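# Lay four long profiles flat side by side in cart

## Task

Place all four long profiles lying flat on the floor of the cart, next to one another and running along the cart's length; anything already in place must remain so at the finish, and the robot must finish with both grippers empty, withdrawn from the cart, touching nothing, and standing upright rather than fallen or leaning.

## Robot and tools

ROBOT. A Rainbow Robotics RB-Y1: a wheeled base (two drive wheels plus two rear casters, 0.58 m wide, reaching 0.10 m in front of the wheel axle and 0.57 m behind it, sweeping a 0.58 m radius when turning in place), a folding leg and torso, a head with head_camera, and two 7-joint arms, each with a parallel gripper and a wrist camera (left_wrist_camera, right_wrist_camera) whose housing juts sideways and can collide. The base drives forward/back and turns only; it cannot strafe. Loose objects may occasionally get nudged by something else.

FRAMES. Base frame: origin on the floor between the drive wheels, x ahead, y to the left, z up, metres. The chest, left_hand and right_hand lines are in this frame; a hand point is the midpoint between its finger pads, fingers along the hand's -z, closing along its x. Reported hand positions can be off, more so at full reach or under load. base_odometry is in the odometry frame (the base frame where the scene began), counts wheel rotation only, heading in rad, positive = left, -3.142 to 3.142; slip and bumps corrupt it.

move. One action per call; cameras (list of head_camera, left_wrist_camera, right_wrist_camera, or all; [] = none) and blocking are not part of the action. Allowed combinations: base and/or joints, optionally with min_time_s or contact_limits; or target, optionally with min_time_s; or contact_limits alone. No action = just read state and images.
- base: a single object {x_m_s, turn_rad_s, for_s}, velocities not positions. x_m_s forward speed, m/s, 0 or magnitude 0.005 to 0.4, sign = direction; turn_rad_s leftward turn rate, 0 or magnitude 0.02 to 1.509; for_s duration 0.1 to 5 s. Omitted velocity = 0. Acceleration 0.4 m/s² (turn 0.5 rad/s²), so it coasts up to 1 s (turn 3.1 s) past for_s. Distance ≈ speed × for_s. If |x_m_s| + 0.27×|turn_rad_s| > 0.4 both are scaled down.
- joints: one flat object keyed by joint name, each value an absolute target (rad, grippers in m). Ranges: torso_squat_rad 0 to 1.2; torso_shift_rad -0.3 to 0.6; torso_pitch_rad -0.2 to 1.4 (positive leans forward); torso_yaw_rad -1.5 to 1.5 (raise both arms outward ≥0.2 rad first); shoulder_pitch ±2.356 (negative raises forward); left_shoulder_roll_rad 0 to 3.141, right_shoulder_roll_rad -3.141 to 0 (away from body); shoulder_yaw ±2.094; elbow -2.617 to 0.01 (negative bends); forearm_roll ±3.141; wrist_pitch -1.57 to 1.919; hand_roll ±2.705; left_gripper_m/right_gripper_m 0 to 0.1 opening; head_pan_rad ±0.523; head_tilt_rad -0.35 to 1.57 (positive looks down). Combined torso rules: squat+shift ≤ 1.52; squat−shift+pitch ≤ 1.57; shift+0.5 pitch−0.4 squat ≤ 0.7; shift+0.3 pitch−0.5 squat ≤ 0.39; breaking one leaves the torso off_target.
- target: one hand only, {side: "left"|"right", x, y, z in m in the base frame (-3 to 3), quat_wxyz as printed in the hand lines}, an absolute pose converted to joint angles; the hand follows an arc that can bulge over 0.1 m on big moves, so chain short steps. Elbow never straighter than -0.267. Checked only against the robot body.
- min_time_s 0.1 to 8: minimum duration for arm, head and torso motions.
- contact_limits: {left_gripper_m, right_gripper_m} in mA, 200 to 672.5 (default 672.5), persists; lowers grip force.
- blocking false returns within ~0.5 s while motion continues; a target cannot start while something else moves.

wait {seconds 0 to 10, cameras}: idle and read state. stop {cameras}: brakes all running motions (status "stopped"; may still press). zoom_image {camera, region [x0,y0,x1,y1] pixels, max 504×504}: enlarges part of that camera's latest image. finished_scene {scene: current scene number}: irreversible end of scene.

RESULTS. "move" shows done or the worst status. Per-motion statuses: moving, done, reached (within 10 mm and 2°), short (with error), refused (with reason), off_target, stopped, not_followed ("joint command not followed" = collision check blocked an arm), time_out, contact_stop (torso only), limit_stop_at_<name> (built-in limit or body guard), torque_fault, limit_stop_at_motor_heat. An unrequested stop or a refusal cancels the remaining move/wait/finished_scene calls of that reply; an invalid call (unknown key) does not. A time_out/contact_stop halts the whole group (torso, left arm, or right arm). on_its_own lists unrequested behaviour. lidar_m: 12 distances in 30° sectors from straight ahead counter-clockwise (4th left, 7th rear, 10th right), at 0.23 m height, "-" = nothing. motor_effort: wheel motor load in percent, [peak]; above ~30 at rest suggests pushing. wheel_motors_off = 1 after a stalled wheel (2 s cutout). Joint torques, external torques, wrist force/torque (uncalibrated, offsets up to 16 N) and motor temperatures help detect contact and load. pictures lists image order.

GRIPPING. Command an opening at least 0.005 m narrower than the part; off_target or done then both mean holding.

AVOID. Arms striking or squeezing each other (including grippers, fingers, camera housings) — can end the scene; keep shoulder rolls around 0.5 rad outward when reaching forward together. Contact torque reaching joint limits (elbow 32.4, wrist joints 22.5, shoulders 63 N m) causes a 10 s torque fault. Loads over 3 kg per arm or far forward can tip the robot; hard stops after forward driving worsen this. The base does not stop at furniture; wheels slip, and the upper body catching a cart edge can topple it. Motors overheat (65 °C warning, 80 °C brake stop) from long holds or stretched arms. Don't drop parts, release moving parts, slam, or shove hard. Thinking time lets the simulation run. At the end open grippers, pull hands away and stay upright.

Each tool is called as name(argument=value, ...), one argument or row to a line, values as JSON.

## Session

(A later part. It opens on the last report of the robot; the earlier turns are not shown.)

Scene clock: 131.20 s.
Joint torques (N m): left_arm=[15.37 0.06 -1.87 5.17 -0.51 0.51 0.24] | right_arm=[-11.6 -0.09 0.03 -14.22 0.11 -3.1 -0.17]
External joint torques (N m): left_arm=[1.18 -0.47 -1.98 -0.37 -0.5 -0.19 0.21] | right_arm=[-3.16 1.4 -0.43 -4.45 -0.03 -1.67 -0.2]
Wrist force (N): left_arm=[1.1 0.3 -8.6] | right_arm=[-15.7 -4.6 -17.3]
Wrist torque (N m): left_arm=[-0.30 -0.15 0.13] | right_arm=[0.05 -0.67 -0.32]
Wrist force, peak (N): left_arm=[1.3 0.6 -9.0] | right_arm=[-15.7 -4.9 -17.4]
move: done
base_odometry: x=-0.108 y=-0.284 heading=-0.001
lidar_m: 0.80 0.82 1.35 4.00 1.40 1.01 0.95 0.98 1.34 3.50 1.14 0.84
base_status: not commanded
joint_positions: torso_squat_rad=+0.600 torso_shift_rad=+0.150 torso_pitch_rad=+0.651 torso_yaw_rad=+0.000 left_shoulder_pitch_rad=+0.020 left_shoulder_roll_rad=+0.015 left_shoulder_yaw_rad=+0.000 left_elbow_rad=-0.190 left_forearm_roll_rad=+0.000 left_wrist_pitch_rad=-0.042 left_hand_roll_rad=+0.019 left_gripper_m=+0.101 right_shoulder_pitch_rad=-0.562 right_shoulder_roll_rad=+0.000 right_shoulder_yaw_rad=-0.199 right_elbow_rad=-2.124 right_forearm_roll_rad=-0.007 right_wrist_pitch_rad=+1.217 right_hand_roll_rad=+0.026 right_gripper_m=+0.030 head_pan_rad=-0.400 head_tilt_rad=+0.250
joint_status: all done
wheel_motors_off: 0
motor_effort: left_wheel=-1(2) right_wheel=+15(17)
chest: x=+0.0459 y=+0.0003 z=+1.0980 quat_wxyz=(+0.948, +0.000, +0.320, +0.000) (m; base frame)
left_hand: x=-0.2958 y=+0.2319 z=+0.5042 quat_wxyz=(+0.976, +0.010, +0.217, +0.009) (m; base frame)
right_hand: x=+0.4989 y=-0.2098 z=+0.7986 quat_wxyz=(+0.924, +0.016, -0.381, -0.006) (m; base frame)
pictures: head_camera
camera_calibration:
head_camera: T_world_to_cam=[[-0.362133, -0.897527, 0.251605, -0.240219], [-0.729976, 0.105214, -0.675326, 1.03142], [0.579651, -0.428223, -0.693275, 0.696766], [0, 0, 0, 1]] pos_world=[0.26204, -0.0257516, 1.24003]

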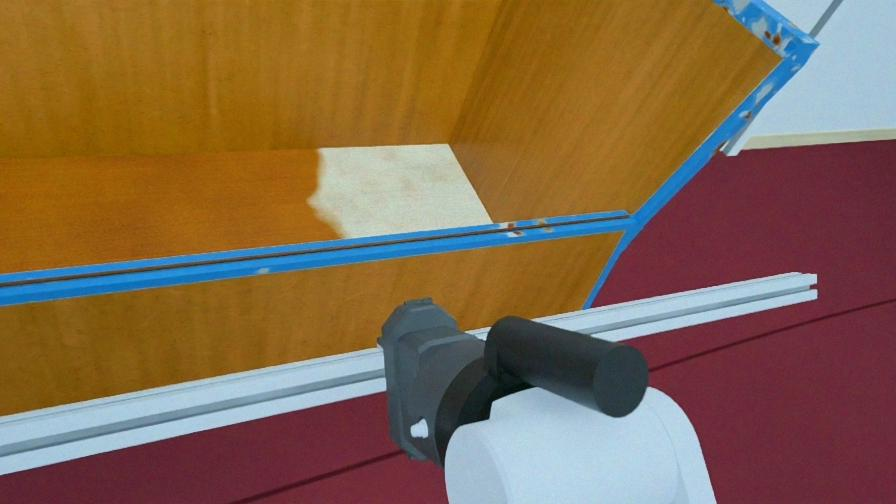

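move(
  target={"side": "right", "x": 0.50, "y": -0.2185, "z": 0.80, "quat_wxyz": [0.9238, 0.0161, -0.3826, -0.0067]},
  min_time_s=0.8,
  cameras=[],
)

move(
  base={"x_m_s": 0.2, "for_s": 2.65},
  cameras=["head_camera"],
)

move(
  joints={"torso_squat_rad": 0.805, "torso_shift_rad": 0.33, "torso_pitch_rad": 0.975, "head_tilt_rad": 0, "head_pan_rad": -0.5, "right_shoulder_pitch_rad": -1.353, "right_shoulder_roll_rad": -0.319, "right_shoulder_yaw_rad": -0.309, "right_elbow_rad": -1.218, "right_forearm_roll_rad": -0.09, "right_wrist_pitch_rad": 1.598, "right_hand_roll_rad": -0.015},
  min_time_s=2.5,
  cameras=["head_camera", "right_wrist_camera"],
)

Scene clock: 140.33 s.
Joint torques (N m): left_arm=[15.75 -0.05 -1.8 5.34 -0.35 0.83 0.16] | right_arm=[-10.59 -4.01 -0.24 -15.17 -0.1 -2.93 -0.08]
External joint torques (N m): left_arm=[1.55 -0.58 -1.91 -0.2 -0.34 0.14 0.14] | right_arm=[-2.22 -2.06 -0.48 -5.4 -0.22 -1.5 -0.11]
Wrist force (N): left_arm=[1.4 0.6 -8.9] | right_arm=[-15.4 -4.6 -17.4]
Wrist torque (N m): left_arm=[-0.32 -0.12 0.15] | right_arm=[-0.04 -0.63 -0.34]
Wrist force, peak (N): left_arm=[1.3 0.5 -9.2] | right_arm=[-15.7 -5.0 -17.5]
move: done
base_odometry: x=-0.108 y=-0.284 heading=-0.001
lidar_m: 0.80 0.83 1.35 4.01 1.39 1.02 0.95 0.98 1.33 3.50 1.15 0.83
base_status: not commanded
joint_positions: torso_squat_rad=+0.600 torso_shift_rad=+0.150 torso_pitch_rad=+0.651 torso_yaw_rad=+0.000 left_shoulder_pitch_rad=+0.020 left_shoulder_roll_rad=+0.015 left_shoulder_yaw_rad=+0.000 left_elbow_rad=-0.190 left_forearm_roll_rad=+0.000 left_wrist_pitch_rad=-0.042 left_hand_roll_rad=+0.019 left_gripper_m=+0.101 right_shoulder_pitch_rad=-0.561 right_shoulder_roll_rad=-0.018 right_shoulder_yaw_rad=-0.219 right_elbow_rad=-2.124 right_forearm_roll_rad=-0.035 right_wrist_pitch_rad=+1.219 right_hand_roll_rad=+0.033 right_gripper_m=+0.030 head_pan_rad=-0.400 head_tilt_rad=+0.250
joint_status: all done
wheel_motors_off: 0
motor_effort: left_wheel=-1(2) right_wheel=+17(17)
chest: x=+0.0459 y=+0.0003 z=+1.0980 quat_wxyz=(+0.948, +0.000, +0.320, +0.000) (m; base frame)
left_hand: x=-0.2958 y=+0.2319 z=+0.5042 quat_wxyz=(+0.976, +0.010, +0.217, +0.009) (m; base frame)
right_hand: x=+0.4996 y=-0.2183 z=+0.7994 quat_wxyz=(+0.924, +0.016, -0.382, -0.007) (m; base frame)
right_hand_status: reached (checked arc, planned for 0.8 s): 1 mm and 0.1 deg off.
pictures: none
No camera images: "cameras" was empty.

Scene clock: 144.10 s.
Joint torques (N m): left_arm=[15.78 0.22 -1.77 5.23 -0.5 0.81 -0.11] | right_arm=[-11.71 -4.71 0.39 -14.69 -0.09 -3.06 0.23]
External joint torques (N m): left_arm=[1.6 -0.31 -1.88 -0.3 -0.5 0.12 -0.13] | right_arm=[-3.34 -2.75 0.14 -4.92 -0.21 -1.62 0.19]
Wrist force (N): left_arm=[1.5 0.4 -8.7] | right_arm=[-15.5 -4.6 -17.1]
Wrist torque (N m): left_arm=[-0.33 -0.10 0.11] | right_arm=[-0.02 -0.65 -0.35]
Wrist force, peak (N): left_arm=[1.6 0.5 -9.0] | right_arm=[-16.2 -4.7 -18.3]
move: done
base_odometry: x=+0.426 y=-0.284 heading=-0.001
lidar_m: 0.26 0.27 0.37 4.06 2.16 1.56 1.48 1.53 2.09 4.54 0.38 0.28
base_status: done (sent for 2.67 of 2.67 s)
joint_positions: torso_squat_rad=+0.600 torso_shift_rad=+0.150 torso_pitch_rad=+0.650 torso_yaw_rad=+0.000 left_shoulder_pitch_rad=+0.020 left_shoulder_roll_rad=+0.015 left_shoulder_yaw_rad=+0.000 left_elbow_rad=-0.190 left_forearm_roll_rad=+0.000 left_wrist_pitch_rad=-0.042 left_hand_roll_rad=+0.019 left_gripper_m=+0.101 right_shoulder_pitch_rad=-0.561 right_shoulder_roll_rad=-0.018 right_shoulder_yaw_rad=-0.219 right_elbow_rad=-2.124 right_forearm_roll_rad=-0.035 right_wrist_pitch_rad=+1.219 right_hand_roll_rad=+0.033 right_gripper_m=+0.030 head_pan_rad=-0.400 head_tilt_rad=+0.250
joint_status: not commanded
wheel_motors_off: 0
motor_effort: left_wheel=+4(37) right_wheel=-3(46)
chest: x=+0.0458 y=+0.0003 z=+1.0980 quat_wxyz=(+0.948, +0.000, +0.320, +0.000) (m; base frame)
left_hand: x=-0.2957 y=+0.2319 z=+0.5041 quat_wxyz=(+0.976, +0.010, +0.217, +0.009) (m; base frame)
right_hand: x=+0.4995 y=-0.2183 z=+0.7995 quat_wxyz=(+0.924, +0.016, -0.382, -0.007) (m; base frame)
pictures: head_camera
camera_calibration:
head_camera: T_world_to_cam=[[-0.362171, -0.897525, 0.251556, -0.240209], [-0.729872, 0.105209, -0.675439, 1.03153], [0.579758, -0.428228, -0.693182, 0.69675], [0, 0, 0, 1]] pos_world=[0.26194, -0.0257516, 1.24013]

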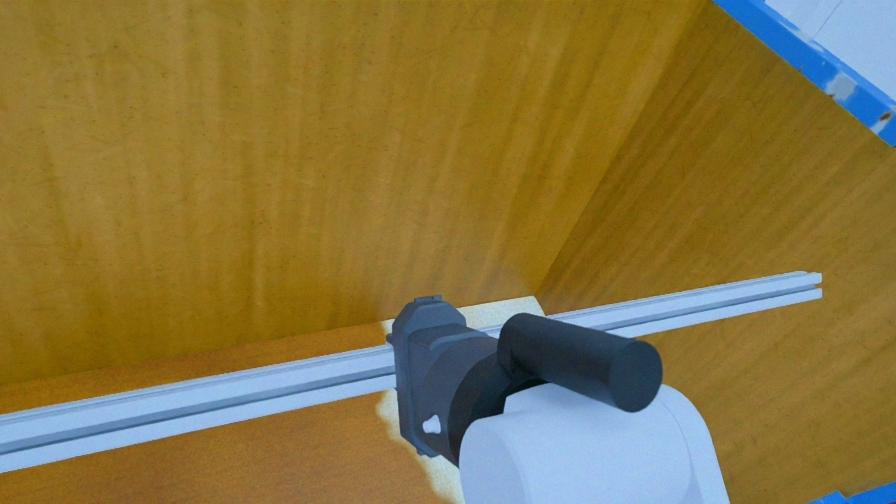

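Scene clock: 146.90 s.
Joint torques (N m): left_arm=[22.28 -0.12 -0.83 7.36 -0.53 1.34 0.36] | right_arm=[-19.22 -8.73 -0.5 -11.76 0.07 -0.08 -0.45]
External joint torques (N m): left_arm=[1.99 -0.56 -0.97 -0.58 -0.52 0.12 0.32] | right_arm=[-3.51 -1.96 -0.13 -3.13 -0.12 -0.04 -0.45]
Wrist force (N): left_arm=[3.0 0.3 -7.7] | right_arm=[-4.6 -5.2 -21.5]
Wrist torque (N m): left_arm=[-0.34 -0.04 0.15] | right_arm=[0.08 -0.44 -0.36]
Wrist force, peak (N): left_arm=[1.9 0.3 -8.8] | right_arm=[-10.8 -5.0 -21.1]
move: done
base_odometry: x=+0.426 y=-0.284 heading=-0.001
lidar_m: 0.26 0.28 0.38 4.05 2.18 1.56 1.48 1.54 2.08 4.54 0.38 0.27
base_status: not commanded
joint_positions: torso_squat_rad=+0.805 torso_shift_rad=+0.330 torso_pitch_rad=+0.975 torso_yaw_rad=+0.000 left_shoulder_pitch_rad=+0.020 left_shoulder_roll_rad=+0.015 left_shoulder_yaw_rad=+0.000 left_elbow_rad=-0.190 left_forearm_roll_rad=+0.000 left_wrist_pitch_rad=-0.042 left_hand_roll_rad=+0.019 left_gripper_m=+0.101 right_shoulder_pitch_rad=-1.352 right_shoulder_roll_rad=-0.318 right_shoulder_yaw_rad=-0.309 right_elbow_rad=-1.217 right_forearm_roll_rad=-0.090 right_wrist_pitch_rad=+1.598 right_hand_roll_rad=-0.015 right_gripper_m=+0.030 head_pan_rad=-0.500 head_tilt_rad=+0.000
joint_status: all done
wheel_motors_off: 0
motor_effort: left_wheel=+3(5) right_wheel=-3(5)
chest: x=+0.1855 y=+0.0003 z=+0.9130 quat_wxyz=(+0.883, +0.000, +0.469, +0.000) (m; base frame)
left_hand: x=-0.3278 y=+0.2319 z=+0.4593 quat_wxyz=(+0.928, +0.011, +0.372, +0.007) (m; base frame)
right_hand: x=+0.6388 y=-0.2210 z=+0.4583 quat_wxyz=(+1.000, +0.018, +0.001, +0.000) (m; base frame)
pictures: head_camera, right_wrist_camera
camera_calibration:
head_camera: T_world_to_cam=[[-0.319759, -0.852267, 0.414, -0.294805], [-0.794184, 0.00278255, -0.607671, 0.957387], [0.516746, -0.5231, -0.677746, 0.436192], [0, 0, 0, 1]] pos_world=[0.440674, -0.0257443, 0.999453]
right_wrist_camera: T_world_to_cam=[[-0.999844, 0.0173989, -0.0031131, 0.645643], [0.0137543, 0.876505, 0.481196, -0.00540706], [0.0111009, 0.481078, -0.876608, 0.575049], [0, 0, 0, 1]] pos_world=[0.639233, -0.283138, 0.508704]

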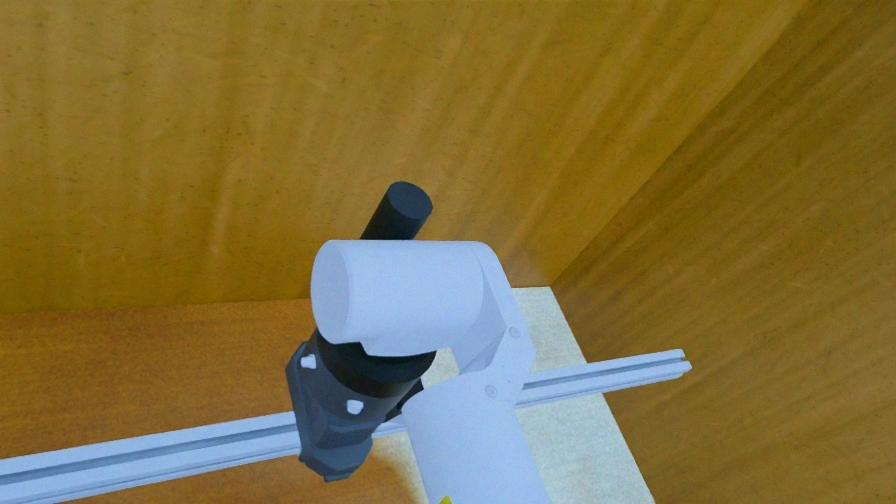

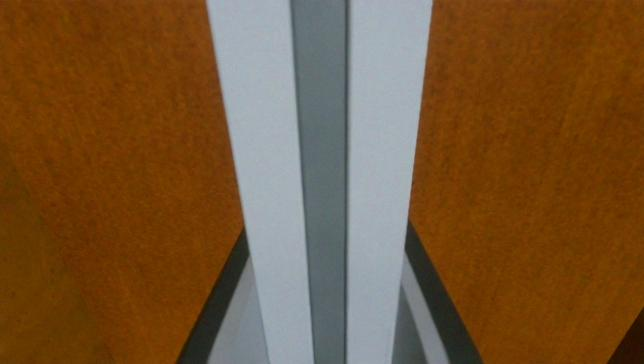

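move(
  joints={"torso_squat_rad":0.85,"torso_shift_rad":0.38,"torso_pitch_rad":1.05,"right_shoulder_pitch_rad":-1.416,"right_shoulder_roll_rad":-0.333,"right_shoulder_yaw_rad":-0.312,"right_elbow_rad":-0.937,"right_forearm_roll_rad":-0.085,"right_wrist_pitch_rad":1.305,"right_hand_roll_rad":0.005},
  min_time_s=2,
  cameras=["head_camera","right_wrist_camera"],
)

move(
  target={"side":"right","x":0.65,"y":-0.2185,"z":0.325,"quat_wxyz":[0.99985,0.01745,0,0]},
  cameras=[],
)

move(
  target={"side":"right","x":0.65,"y":-0.2185,"z":0.303,"quat_wxyz":[0.99985,0.01745,0,0]},
  min_time_s=1,
  cameras=["head_camera","right_wrist_camera"],
)

Scene clock: 171.13 s.
Joint torques (N m): left_arm=[23.09 -0.47 -1.26 7.9 -0.54 1.53 0.07] | right_arm=[-18.26 -9.2 -0.53 -10.64 0.31 -0.23 0]
External joint torques (N m): left_arm=[1.67 -0.88 -1.4 -0.49 -0.53 0.22 0.03] | right_arm=[-3.36 -2.72 -0.3 -2.68 0.13 -0.18 0]
Wrist force (N): left_arm=[2.8 0.2 -7.7] | right_arm=[-4.8 -4.5 -21.2]
Wrist torque (N m): left_arm=[-0.34 -0.07 0.15] | right_arm=[-0.01 -0.49 -0.35]
Wrist force, peak (N): left_arm=[3.2 0.5 -8.3] | right_arm=[-4.6 -4.9 -22.1]
move: done
base_odometry: x=+0.426 y=-0.284 heading=-0.001
lidar_m: 0.26 0.27 0.38 4.05 2.17 1.56 1.48 1.54 2.07 4.54 0.39 0.27
base_status: not commanded
joint_positions: torso_squat_rad=+0.850 torso_shift_rad=+0.380 torso_pitch_rad=+1.050 torso_yaw_rad=+0.000 left_shoulder_pitch_rad=+0.020 left_shoulder_roll_rad=+0.015 left_shoulder_yaw_rad=+0.000 left_elbow_rad=-0.190 left_forearm_roll_rad=+0.000 left_wrist_pitch_rad=-0.042 left_hand_roll_rad=+0.019 left_gripper_m=+0.101 right_shoulder_pitch_rad=-1.415 right_shoulder_roll_rad=-0.332 right_shoulder_yaw_rad=-0.312 right_elbow_rad=-0.937 right_forearm_roll_rad=-0.085 right_wrist_pitch_rad=+1.305 right_hand_roll_rad=+0.005 right_gripper_m=+0.030 head_pan_rad=-0.500 head_tilt_rad=+0.000
joint_status: all done
wheel_motors_off: 0
motor_effort: left_wheel=+4(4) right_wheel=-4(6)
chest: x=+0.2119 y=+0.0003 z=+0.8634 quat_wxyz=(+0.865, +0.000, +0.501, +0.000) (m; base frame)
left_hand: x=-0.3339 y=+0.2319 z=+0.4494 quat_wxyz=(+0.914, +0.012, +0.406, +0.007) (m; base frame)
right_hand: x=+0.6483 y=-0.2212 z=+0.3294 quat_wxyz=(+1.000, +0.017, +0.000, +0.000) (m; base frame)
pictures: head_camera, right_wrist_camera
camera_calibration:
head_camera: T_world_to_cam=[[-0.287921, -0.852254, 0.436767, -0.29219], [-0.837386, 0.00277093, -0.546605, 0.904647], [0.464636, -0.523122, -0.714463, 0.431607], [0, 0, 0, 1]] pos_world=[0.472871, -0.0257443, 0.930471]
right_wrist_camera: T_world_to_cam=[[-0.999833, 0.0175325, -0.00521854, 0.655479], [0.0128643, 0.876728, 0.480815, 0.0574502], [0.0130051, 0.480668, -0.876806, 0.460772], [0, 0, 0, 1]] pos_world=[0.648638, -0.283339, 0.379806]

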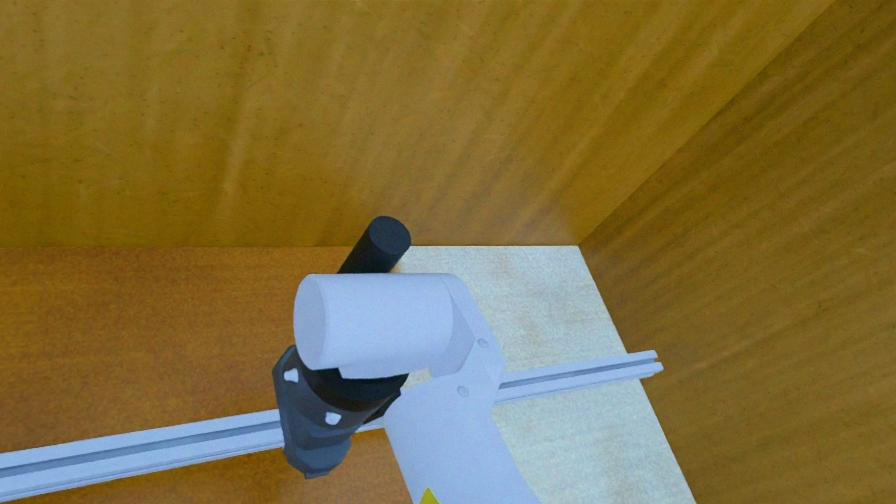

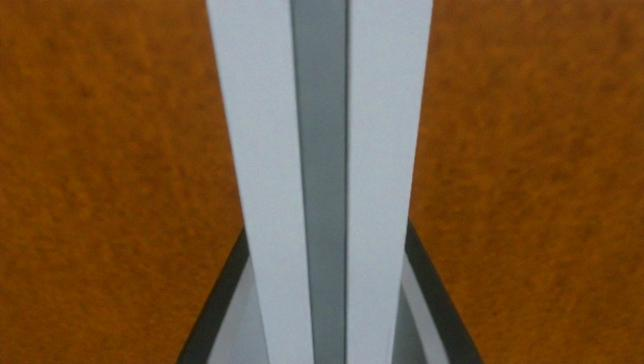

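Scene clock: 172.20 s.
Joint torques (N m): left_arm=[22.75 0.59 -0.41 7.96 -0.51 1.49 0.26] | right_arm=[-17.21 -8.27 -0.14 -11.14 0.28 -0.02 -0.34]
External joint torques (N m): left_arm=[1.34 0.18 -0.55 -0.42 -0.5 0.17 0.22] | right_arm=[-2.14 -1.87 0.05 -3.28 0.1 0.03 -0.34]
Wrist force (N): left_arm=[3.2 0.2 -7.6] | right_arm=[-4.8 -4.7 -21.5]
Wrist torque (N m): left_arm=[-0.33 -0.03 0.15] | right_arm=[0.12 -0.49 -0.35]
Wrist force, peak (N): left_arm=[3.2 0.5 -7.8] | right_arm=[-6.8 -4.6 -23.3]
move: done
base_odometry: x=+0.426 y=-0.284 heading=-0.001
lidar_m: 0.26 0.28 0.39 4.05 2.16 1.56 1.48 1.54 2.08 4.53 0.38 0.28
base_status: not commanded
joint_positions: torso_squat_rad=+0.850 torso_shift_rad=+0.380 torso_pitch_rad=+1.050 torso_yaw_rad=+0.000 left_shoulder_pitch_rad=+0.020 left_shoulder_roll_rad=+0.015 left_shoulder_yaw_rad=+0.000 left_elbow_rad=-0.190 left_forearm_roll_rad=+0.000 left_wrist_pitch_rad=-0.042 left_hand_roll_rad=+0.019 left_gripper_m=+0.101 right_shoulder_pitch_rad=-1.429 right_shoulder_roll_rad=-0.332 right_shoulder_yaw_rad=-0.309 right_elbow_rad=-0.897 right_forearm_roll_rad=-0.082 right_wrist_pitch_rad=+1.279 right_hand_roll_rad=+0.001 right_gripper_m=+0.030 head_pan_rad=-0.500 head_tilt_rad=+0.000
joint_status: all done
wheel_motors_off: 0
motor_effort: left_wheel=+2(4) right_wheel=+0(5)
chest: x=+0.2119 y=+0.0003 z=+0.8634 quat_wxyz=(+0.865, +0.000, +0.501, +0.000) (m; base frame)
left_hand: x=-0.3339 y=+0.2319 z=+0.4494 quat_wxyz=(+0.914, +0.012, +0.406, +0.007) (m; base frame)
right_hand: x=+0.6491 y=-0.2185 z=+0.3248 quat_wxyz=(+1.000, +0.017, +0.000, +0.000) (m; base frame)
right_hand_status: reached (checked arc, planned for 0.2 s): 1 mm and 0.0 deg off.
pictures: none
No camera images: "cameras" was empty.

Scene clock: 173.53 s.
Joint torques (N m): left_arm=[22.58 -0.17 -1.24 7.6 -0.64 1.46 0.14] | right_arm=[-18.16 -8.67 -0.83 -10.02 0.19 0.01 0.04]
External joint torques (N m): left_arm=[1.17 -0.59 -1.39 -0.78 -0.63 0.15 0.1] | right_arm=[-2.66 -2.16 -0.74 -2.7 0.02 0.07 0.04]
Wrist force (N): left_arm=[3.3 0.5 -7.4] | right_arm=[-4.9 -4.5 -21.5]
Wrist torque (N m): left_arm=[-0.34 -0.03 0.13] | right_arm=[0.00 -0.49 -0.40]
Wrist force, peak (N): left_arm=[3.0 0.5 -7.8] | right_arm=[-5.0 -5.0 -22.2]
move: done
base_odometry: x=+0.426 y=-0.284 heading=-0.001
lidar_m: 0.26 0.27 0.38 4.05 2.16 1.57 1.48 1.54 2.07 4.54 0.38 0.27
base_status: not commanded
joint_positions: torso_squat_rad=+0.850 torso_shift_rad=+0.380 torso_pitch_rad=+1.050 torso_yaw_rad=+0.000 left_shoulder_pitch_rad=+0.020 left_shoulder_roll_rad=+0.015 left_shoulder_yaw_rad=+0.000 left_elbow_rad=-0.190 left_forearm_roll_rad=+0.000 left_wrist_pitch_rad=-0.042 left_hand_roll_rad=+0.019 left_gripper_m=+0.101 right_shoulder_pitch_rad=-1.486 right_shoulder_roll_rad=-0.347 right_shoulder_yaw_rad=-0.311 right_elbow_rad=-0.709 right_forearm_roll_rad=-0.082 right_wrist_pitch_rad=+1.145 right_hand_roll_rad=+0.011 right_gripper_m=+0.030 head_pan_rad=-0.500 head_tilt_rad=+0.000
joint_status: all done
wheel_motors_off: 0
motor_effort: left_wheel=+2(3) right_wheel=-3(5)
chest: x=+0.2119 y=+0.0003 z=+0.8634 quat_wxyz=(+0.865, +0.000, +0.501, +0.000) (m; base frame)
left_hand: x=-0.3339 y=+0.2319 z=+0.4494 quat_wxyz=(+0.914, +0.012, +0.406, +0.007) (m; base frame)
right_hand: x=+0.6487 y=-0.2183 z=+0.3032 quat_wxyz=(+1.000, +0.017, -0.002, +0.000) (m; base frame)
right_hand_status: reached (checked arc, planned for 1.0 s): 1 mm and 0.2 deg off.
pictures: head_camera, right_wrist_camera
camera_calibration:
head_camera: T_world_to_cam=[[-0.287853, -0.852262, 0.436796, -0.292291], [-0.837471, 0.00278185, -0.546475, 0.904512], [0.464525, -0.523108, -0.714545, 0.431613], [0, 0, 0, 1]] pos_world=[0.47287, -0.0258443, 0.930371]
right_wrist_camera: T_world_to_cam=[[-0.999784, 0.0183935, -0.00965855, 0.657184], [0.011486, 0.876776, 0.480763, 0.0684284], [0.0173113, 0.480548, -0.876798, 0.43358], [0, 0, 0, 1]] pos_world=[0.648751, -0.28044, 0.353612]

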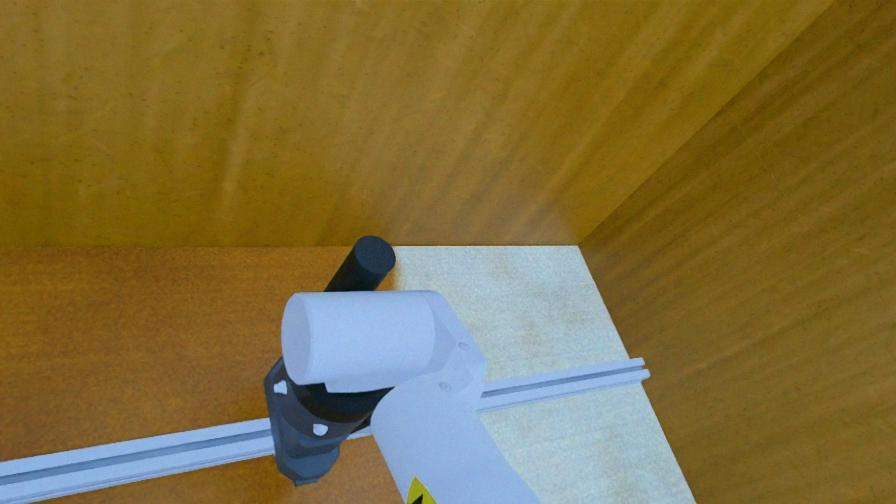

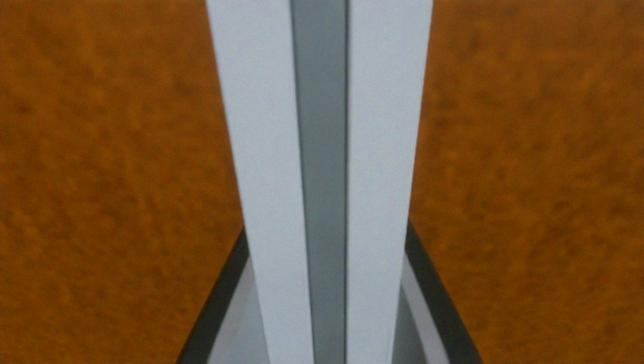

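move(
  target={"side":"right","x":0.65,"y":-0.2185,"z":0.2995,"quat_wxyz":[0.99985,0.01745,0,0]},
  min_time_s=0.6,
  cameras=["head_camera"],
)

zoom_image(
  camera="head_camera",
  region=[540, 300, 740, 440],
)

Scene clock: 179.47 s.
Joint torques (N m): left_arm=[22.69 -0.42 -0.83 8.06 -0.48 1.31 0.39] | right_arm=[-13.76 -8.13 -0.84 -7.39 0.36 -3.56 0.14]
External joint torques (N m): left_arm=[1.29 -0.83 -0.97 -0.32 -0.47 -0.01 0.35] | right_arm=[1.98 -1.54 -0.78 -0.21 0.2 -3.5 0.14]
Wrist force (N): left_arm=[3.1 0.5 -7.2] | right_arm=[-15.7 -1.8 11.1]
Wrist torque (N m): left_arm=[-0.37 -0.04 0.14] | right_arm=[-0.17 0.52 -0.50]
Wrist force, peak (N): left_arm=[3.4 0.3 -7.9] | right_arm=[-5.6 -4.3 -21.9]
move: done
base_odometry: x=+0.426 y=-0.284 heading=-0.001
lidar_m: 0.26 0.27 0.38 4.05 2.16 1.56 1.48 1.53 2.08 4.54 0.39 0.27
base_status: not commanded
joint_positions: torso_squat_rad=+0.850 torso_shift_rad=+0.380 torso_pitch_rad=+1.049 torso_yaw_rad=+0.000 left_shoulder_pitch_rad=+0.020 left_shoulder_roll_rad=+0.015 left_shoulder_yaw_rad=+0.000 left_elbow_rad=-0.190 left_forearm_roll_rad=+0.000 left_wrist_pitch_rad=-0.042 left_hand_roll_rad=+0.019 left_gripper_m=+0.101 right_shoulder_pitch_rad=-1.508 right_shoulder_roll_rad=-0.353 right_shoulder_yaw_rad=-0.311 right_elbow_rad=-0.655 right_forearm_roll_rad=-0.083 right_wrist_pitch_rad=+1.116 right_hand_roll_rad=+0.014 right_gripper_m=+0.030 head_pan_rad=-0.500 head_tilt_rad=+0.000
joint_status: all done
wheel_motors_off: 0
motor_effort: left_wheel=+2(3) right_wheel=-1(5)
chest: x=+0.2116 y=+0.0003 z=+0.8637 quat_wxyz=(+0.865, +0.000, +0.501, +0.000) (m; base frame)
left_hand: x=-0.3339 y=+0.2319 z=+0.4491 quat_wxyz=(+0.914, +0.012, +0.406, +0.007) (m; base frame)
right_hand: x=+0.6498 y=-0.2182 z=+0.3007 quat_wxyz=(+1.000, +0.017, -0.001, +0.000) (m; base frame)
right_hand_status: reached (checked arc, planned for 0.6 s): 1 mm and 0.2 deg off.
pictures: head_camera
camera_calibration:
head_camera: T_world_to_cam=[[-0.288328, -0.852191, 0.436621, -0.292235], [-0.836967, 0.00279489, -0.547246, 0.90493], [0.465138, -0.523224, -0.714062, 0.431411], [0, 0, 0, 1]] pos_world=[0.472472, -0.0258443, 0.930869]

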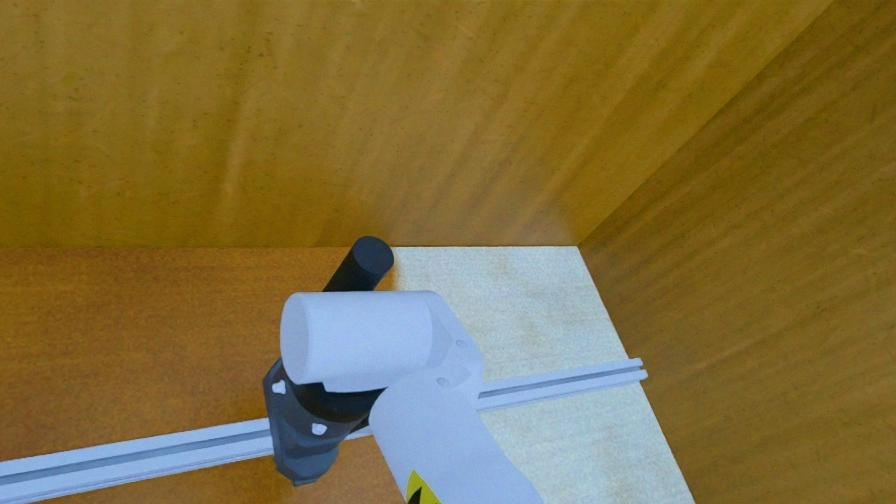

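Scaled by 2.520 from the camera's 896x504 image, which has a finer 1280x720 frame.

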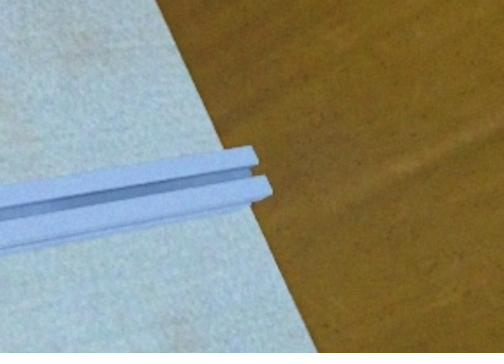

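move(
  joints={"head_pan_rad":0.5},
  cameras=["head_camera"],
)

zoom_image(
  camera="head_camera",
  region=[160, 300, 360, 440],
)

Scene clock: 184.50 s.
Joint torques (N m): left_arm=[22.76 -0.05 -1.09 8.07 -0.69 1.34 0.21] | right_arm=[-14.09 -7.85 -0.4 -7.44 0.37 -3.7 -0.12]
External joint torques (N m): left_arm=[1.36 -0.46 -1.23 -0.31 -0.68 0.03 0.18] | right_arm=[1.65 -1.26 -0.34 -0.26 0.21 -3.65 -0.12]
Wrist force (N): left_arm=[3.1 0.2 -7.5] | right_arm=[-15.4 -1.8 10.8]
Wrist torque (N m): left_arm=[-0.33 -0.07 0.16] | right_arm=[-0.17 0.52 -0.46]
Wrist force, peak (N): left_arm=[3.2 0.4 -8.0] | right_arm=[-15.8 -1.9 11.5]
move: done
base_odometry: x=+0.426 y=-0.284 heading=-0.001
lidar_m: 0.26 0.28 0.38 4.05 2.16 1.57 1.48 1.53 2.08 4.54 0.38 0.28
base_status: not commanded
joint_positions: torso_squat_rad=+0.850 torso_shift_rad=+0.380 torso_pitch_rad=+1.049 torso_yaw_rad=+0.000 left_shoulder_pitch_rad=+0.020 left_shoulder_roll_rad=+0.015 left_shoulder_yaw_rad=+0.000 left_elbow_rad=-0.190 left_forearm_roll_rad=+0.000 left_wrist_pitch_rad=-0.042 left_hand_roll_rad=+0.019 left_gripper_m=+0.101 right_shoulder_pitch_rad=-1.508 right_shoulder_roll_rad=-0.353 right_shoulder_yaw_rad=-0.311 right_elbow_rad=-0.655 right_forearm_roll_rad=-0.083 right_wrist_pitch_rad=+1.116 right_hand_roll_rad=+0.014 right_gripper_m=+0.030 head_pan_rad=+0.500 head_tilt_rad=+0.000
joint_status: all done
wheel_motors_off: 0
motor_effort: left_wheel=+1(3) right_wheel=-2(5)
chest: x=+0.2116 y=+0.0003 z=+0.8637 quat_wxyz=(+0.865, +0.000, +0.501, +0.000) (m; base frame)
left_hand: x=-0.3339 y=+0.2319 z=+0.4491 quat_wxyz=(+0.914, +0.012, +0.406, +0.007) (m; base frame)
right_hand: x=+0.6498 y=-0.2182 z=+0.3007 quat_wxyz=(+1.000, +0.017, -0.001, +0.000) (m; base frame)
pictures: head_camera
camera_calibration:
head_camera: T_world_to_cam=[[0.188348, -0.899931, -0.393255, 0.302593], [-0.851657, 0.0497441, -0.521733, 0.88668], [0.489085, 0.433186, -0.757063, 0.462092], [0, 0, 0, 1]] pos_world=[0.472152, 0.0280336, 0.93144]

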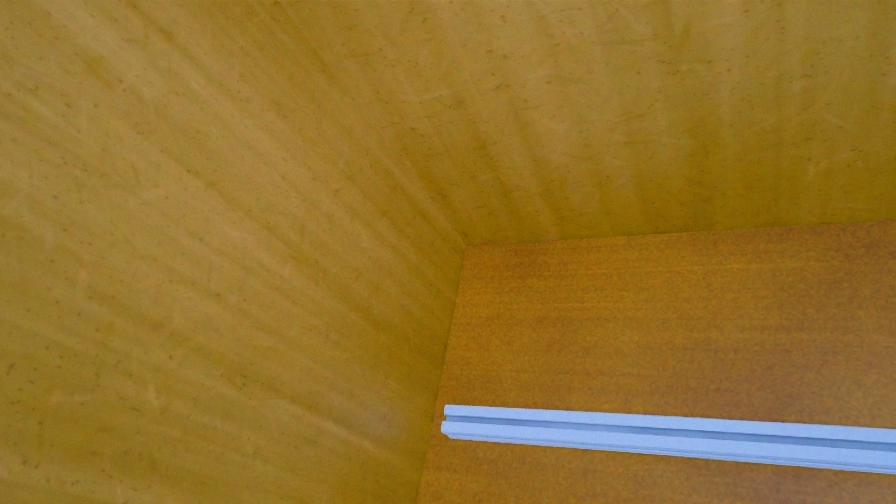

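Scaled by 2.520 from the camera's 896x504 image, which has a finer 1280x720 frame.

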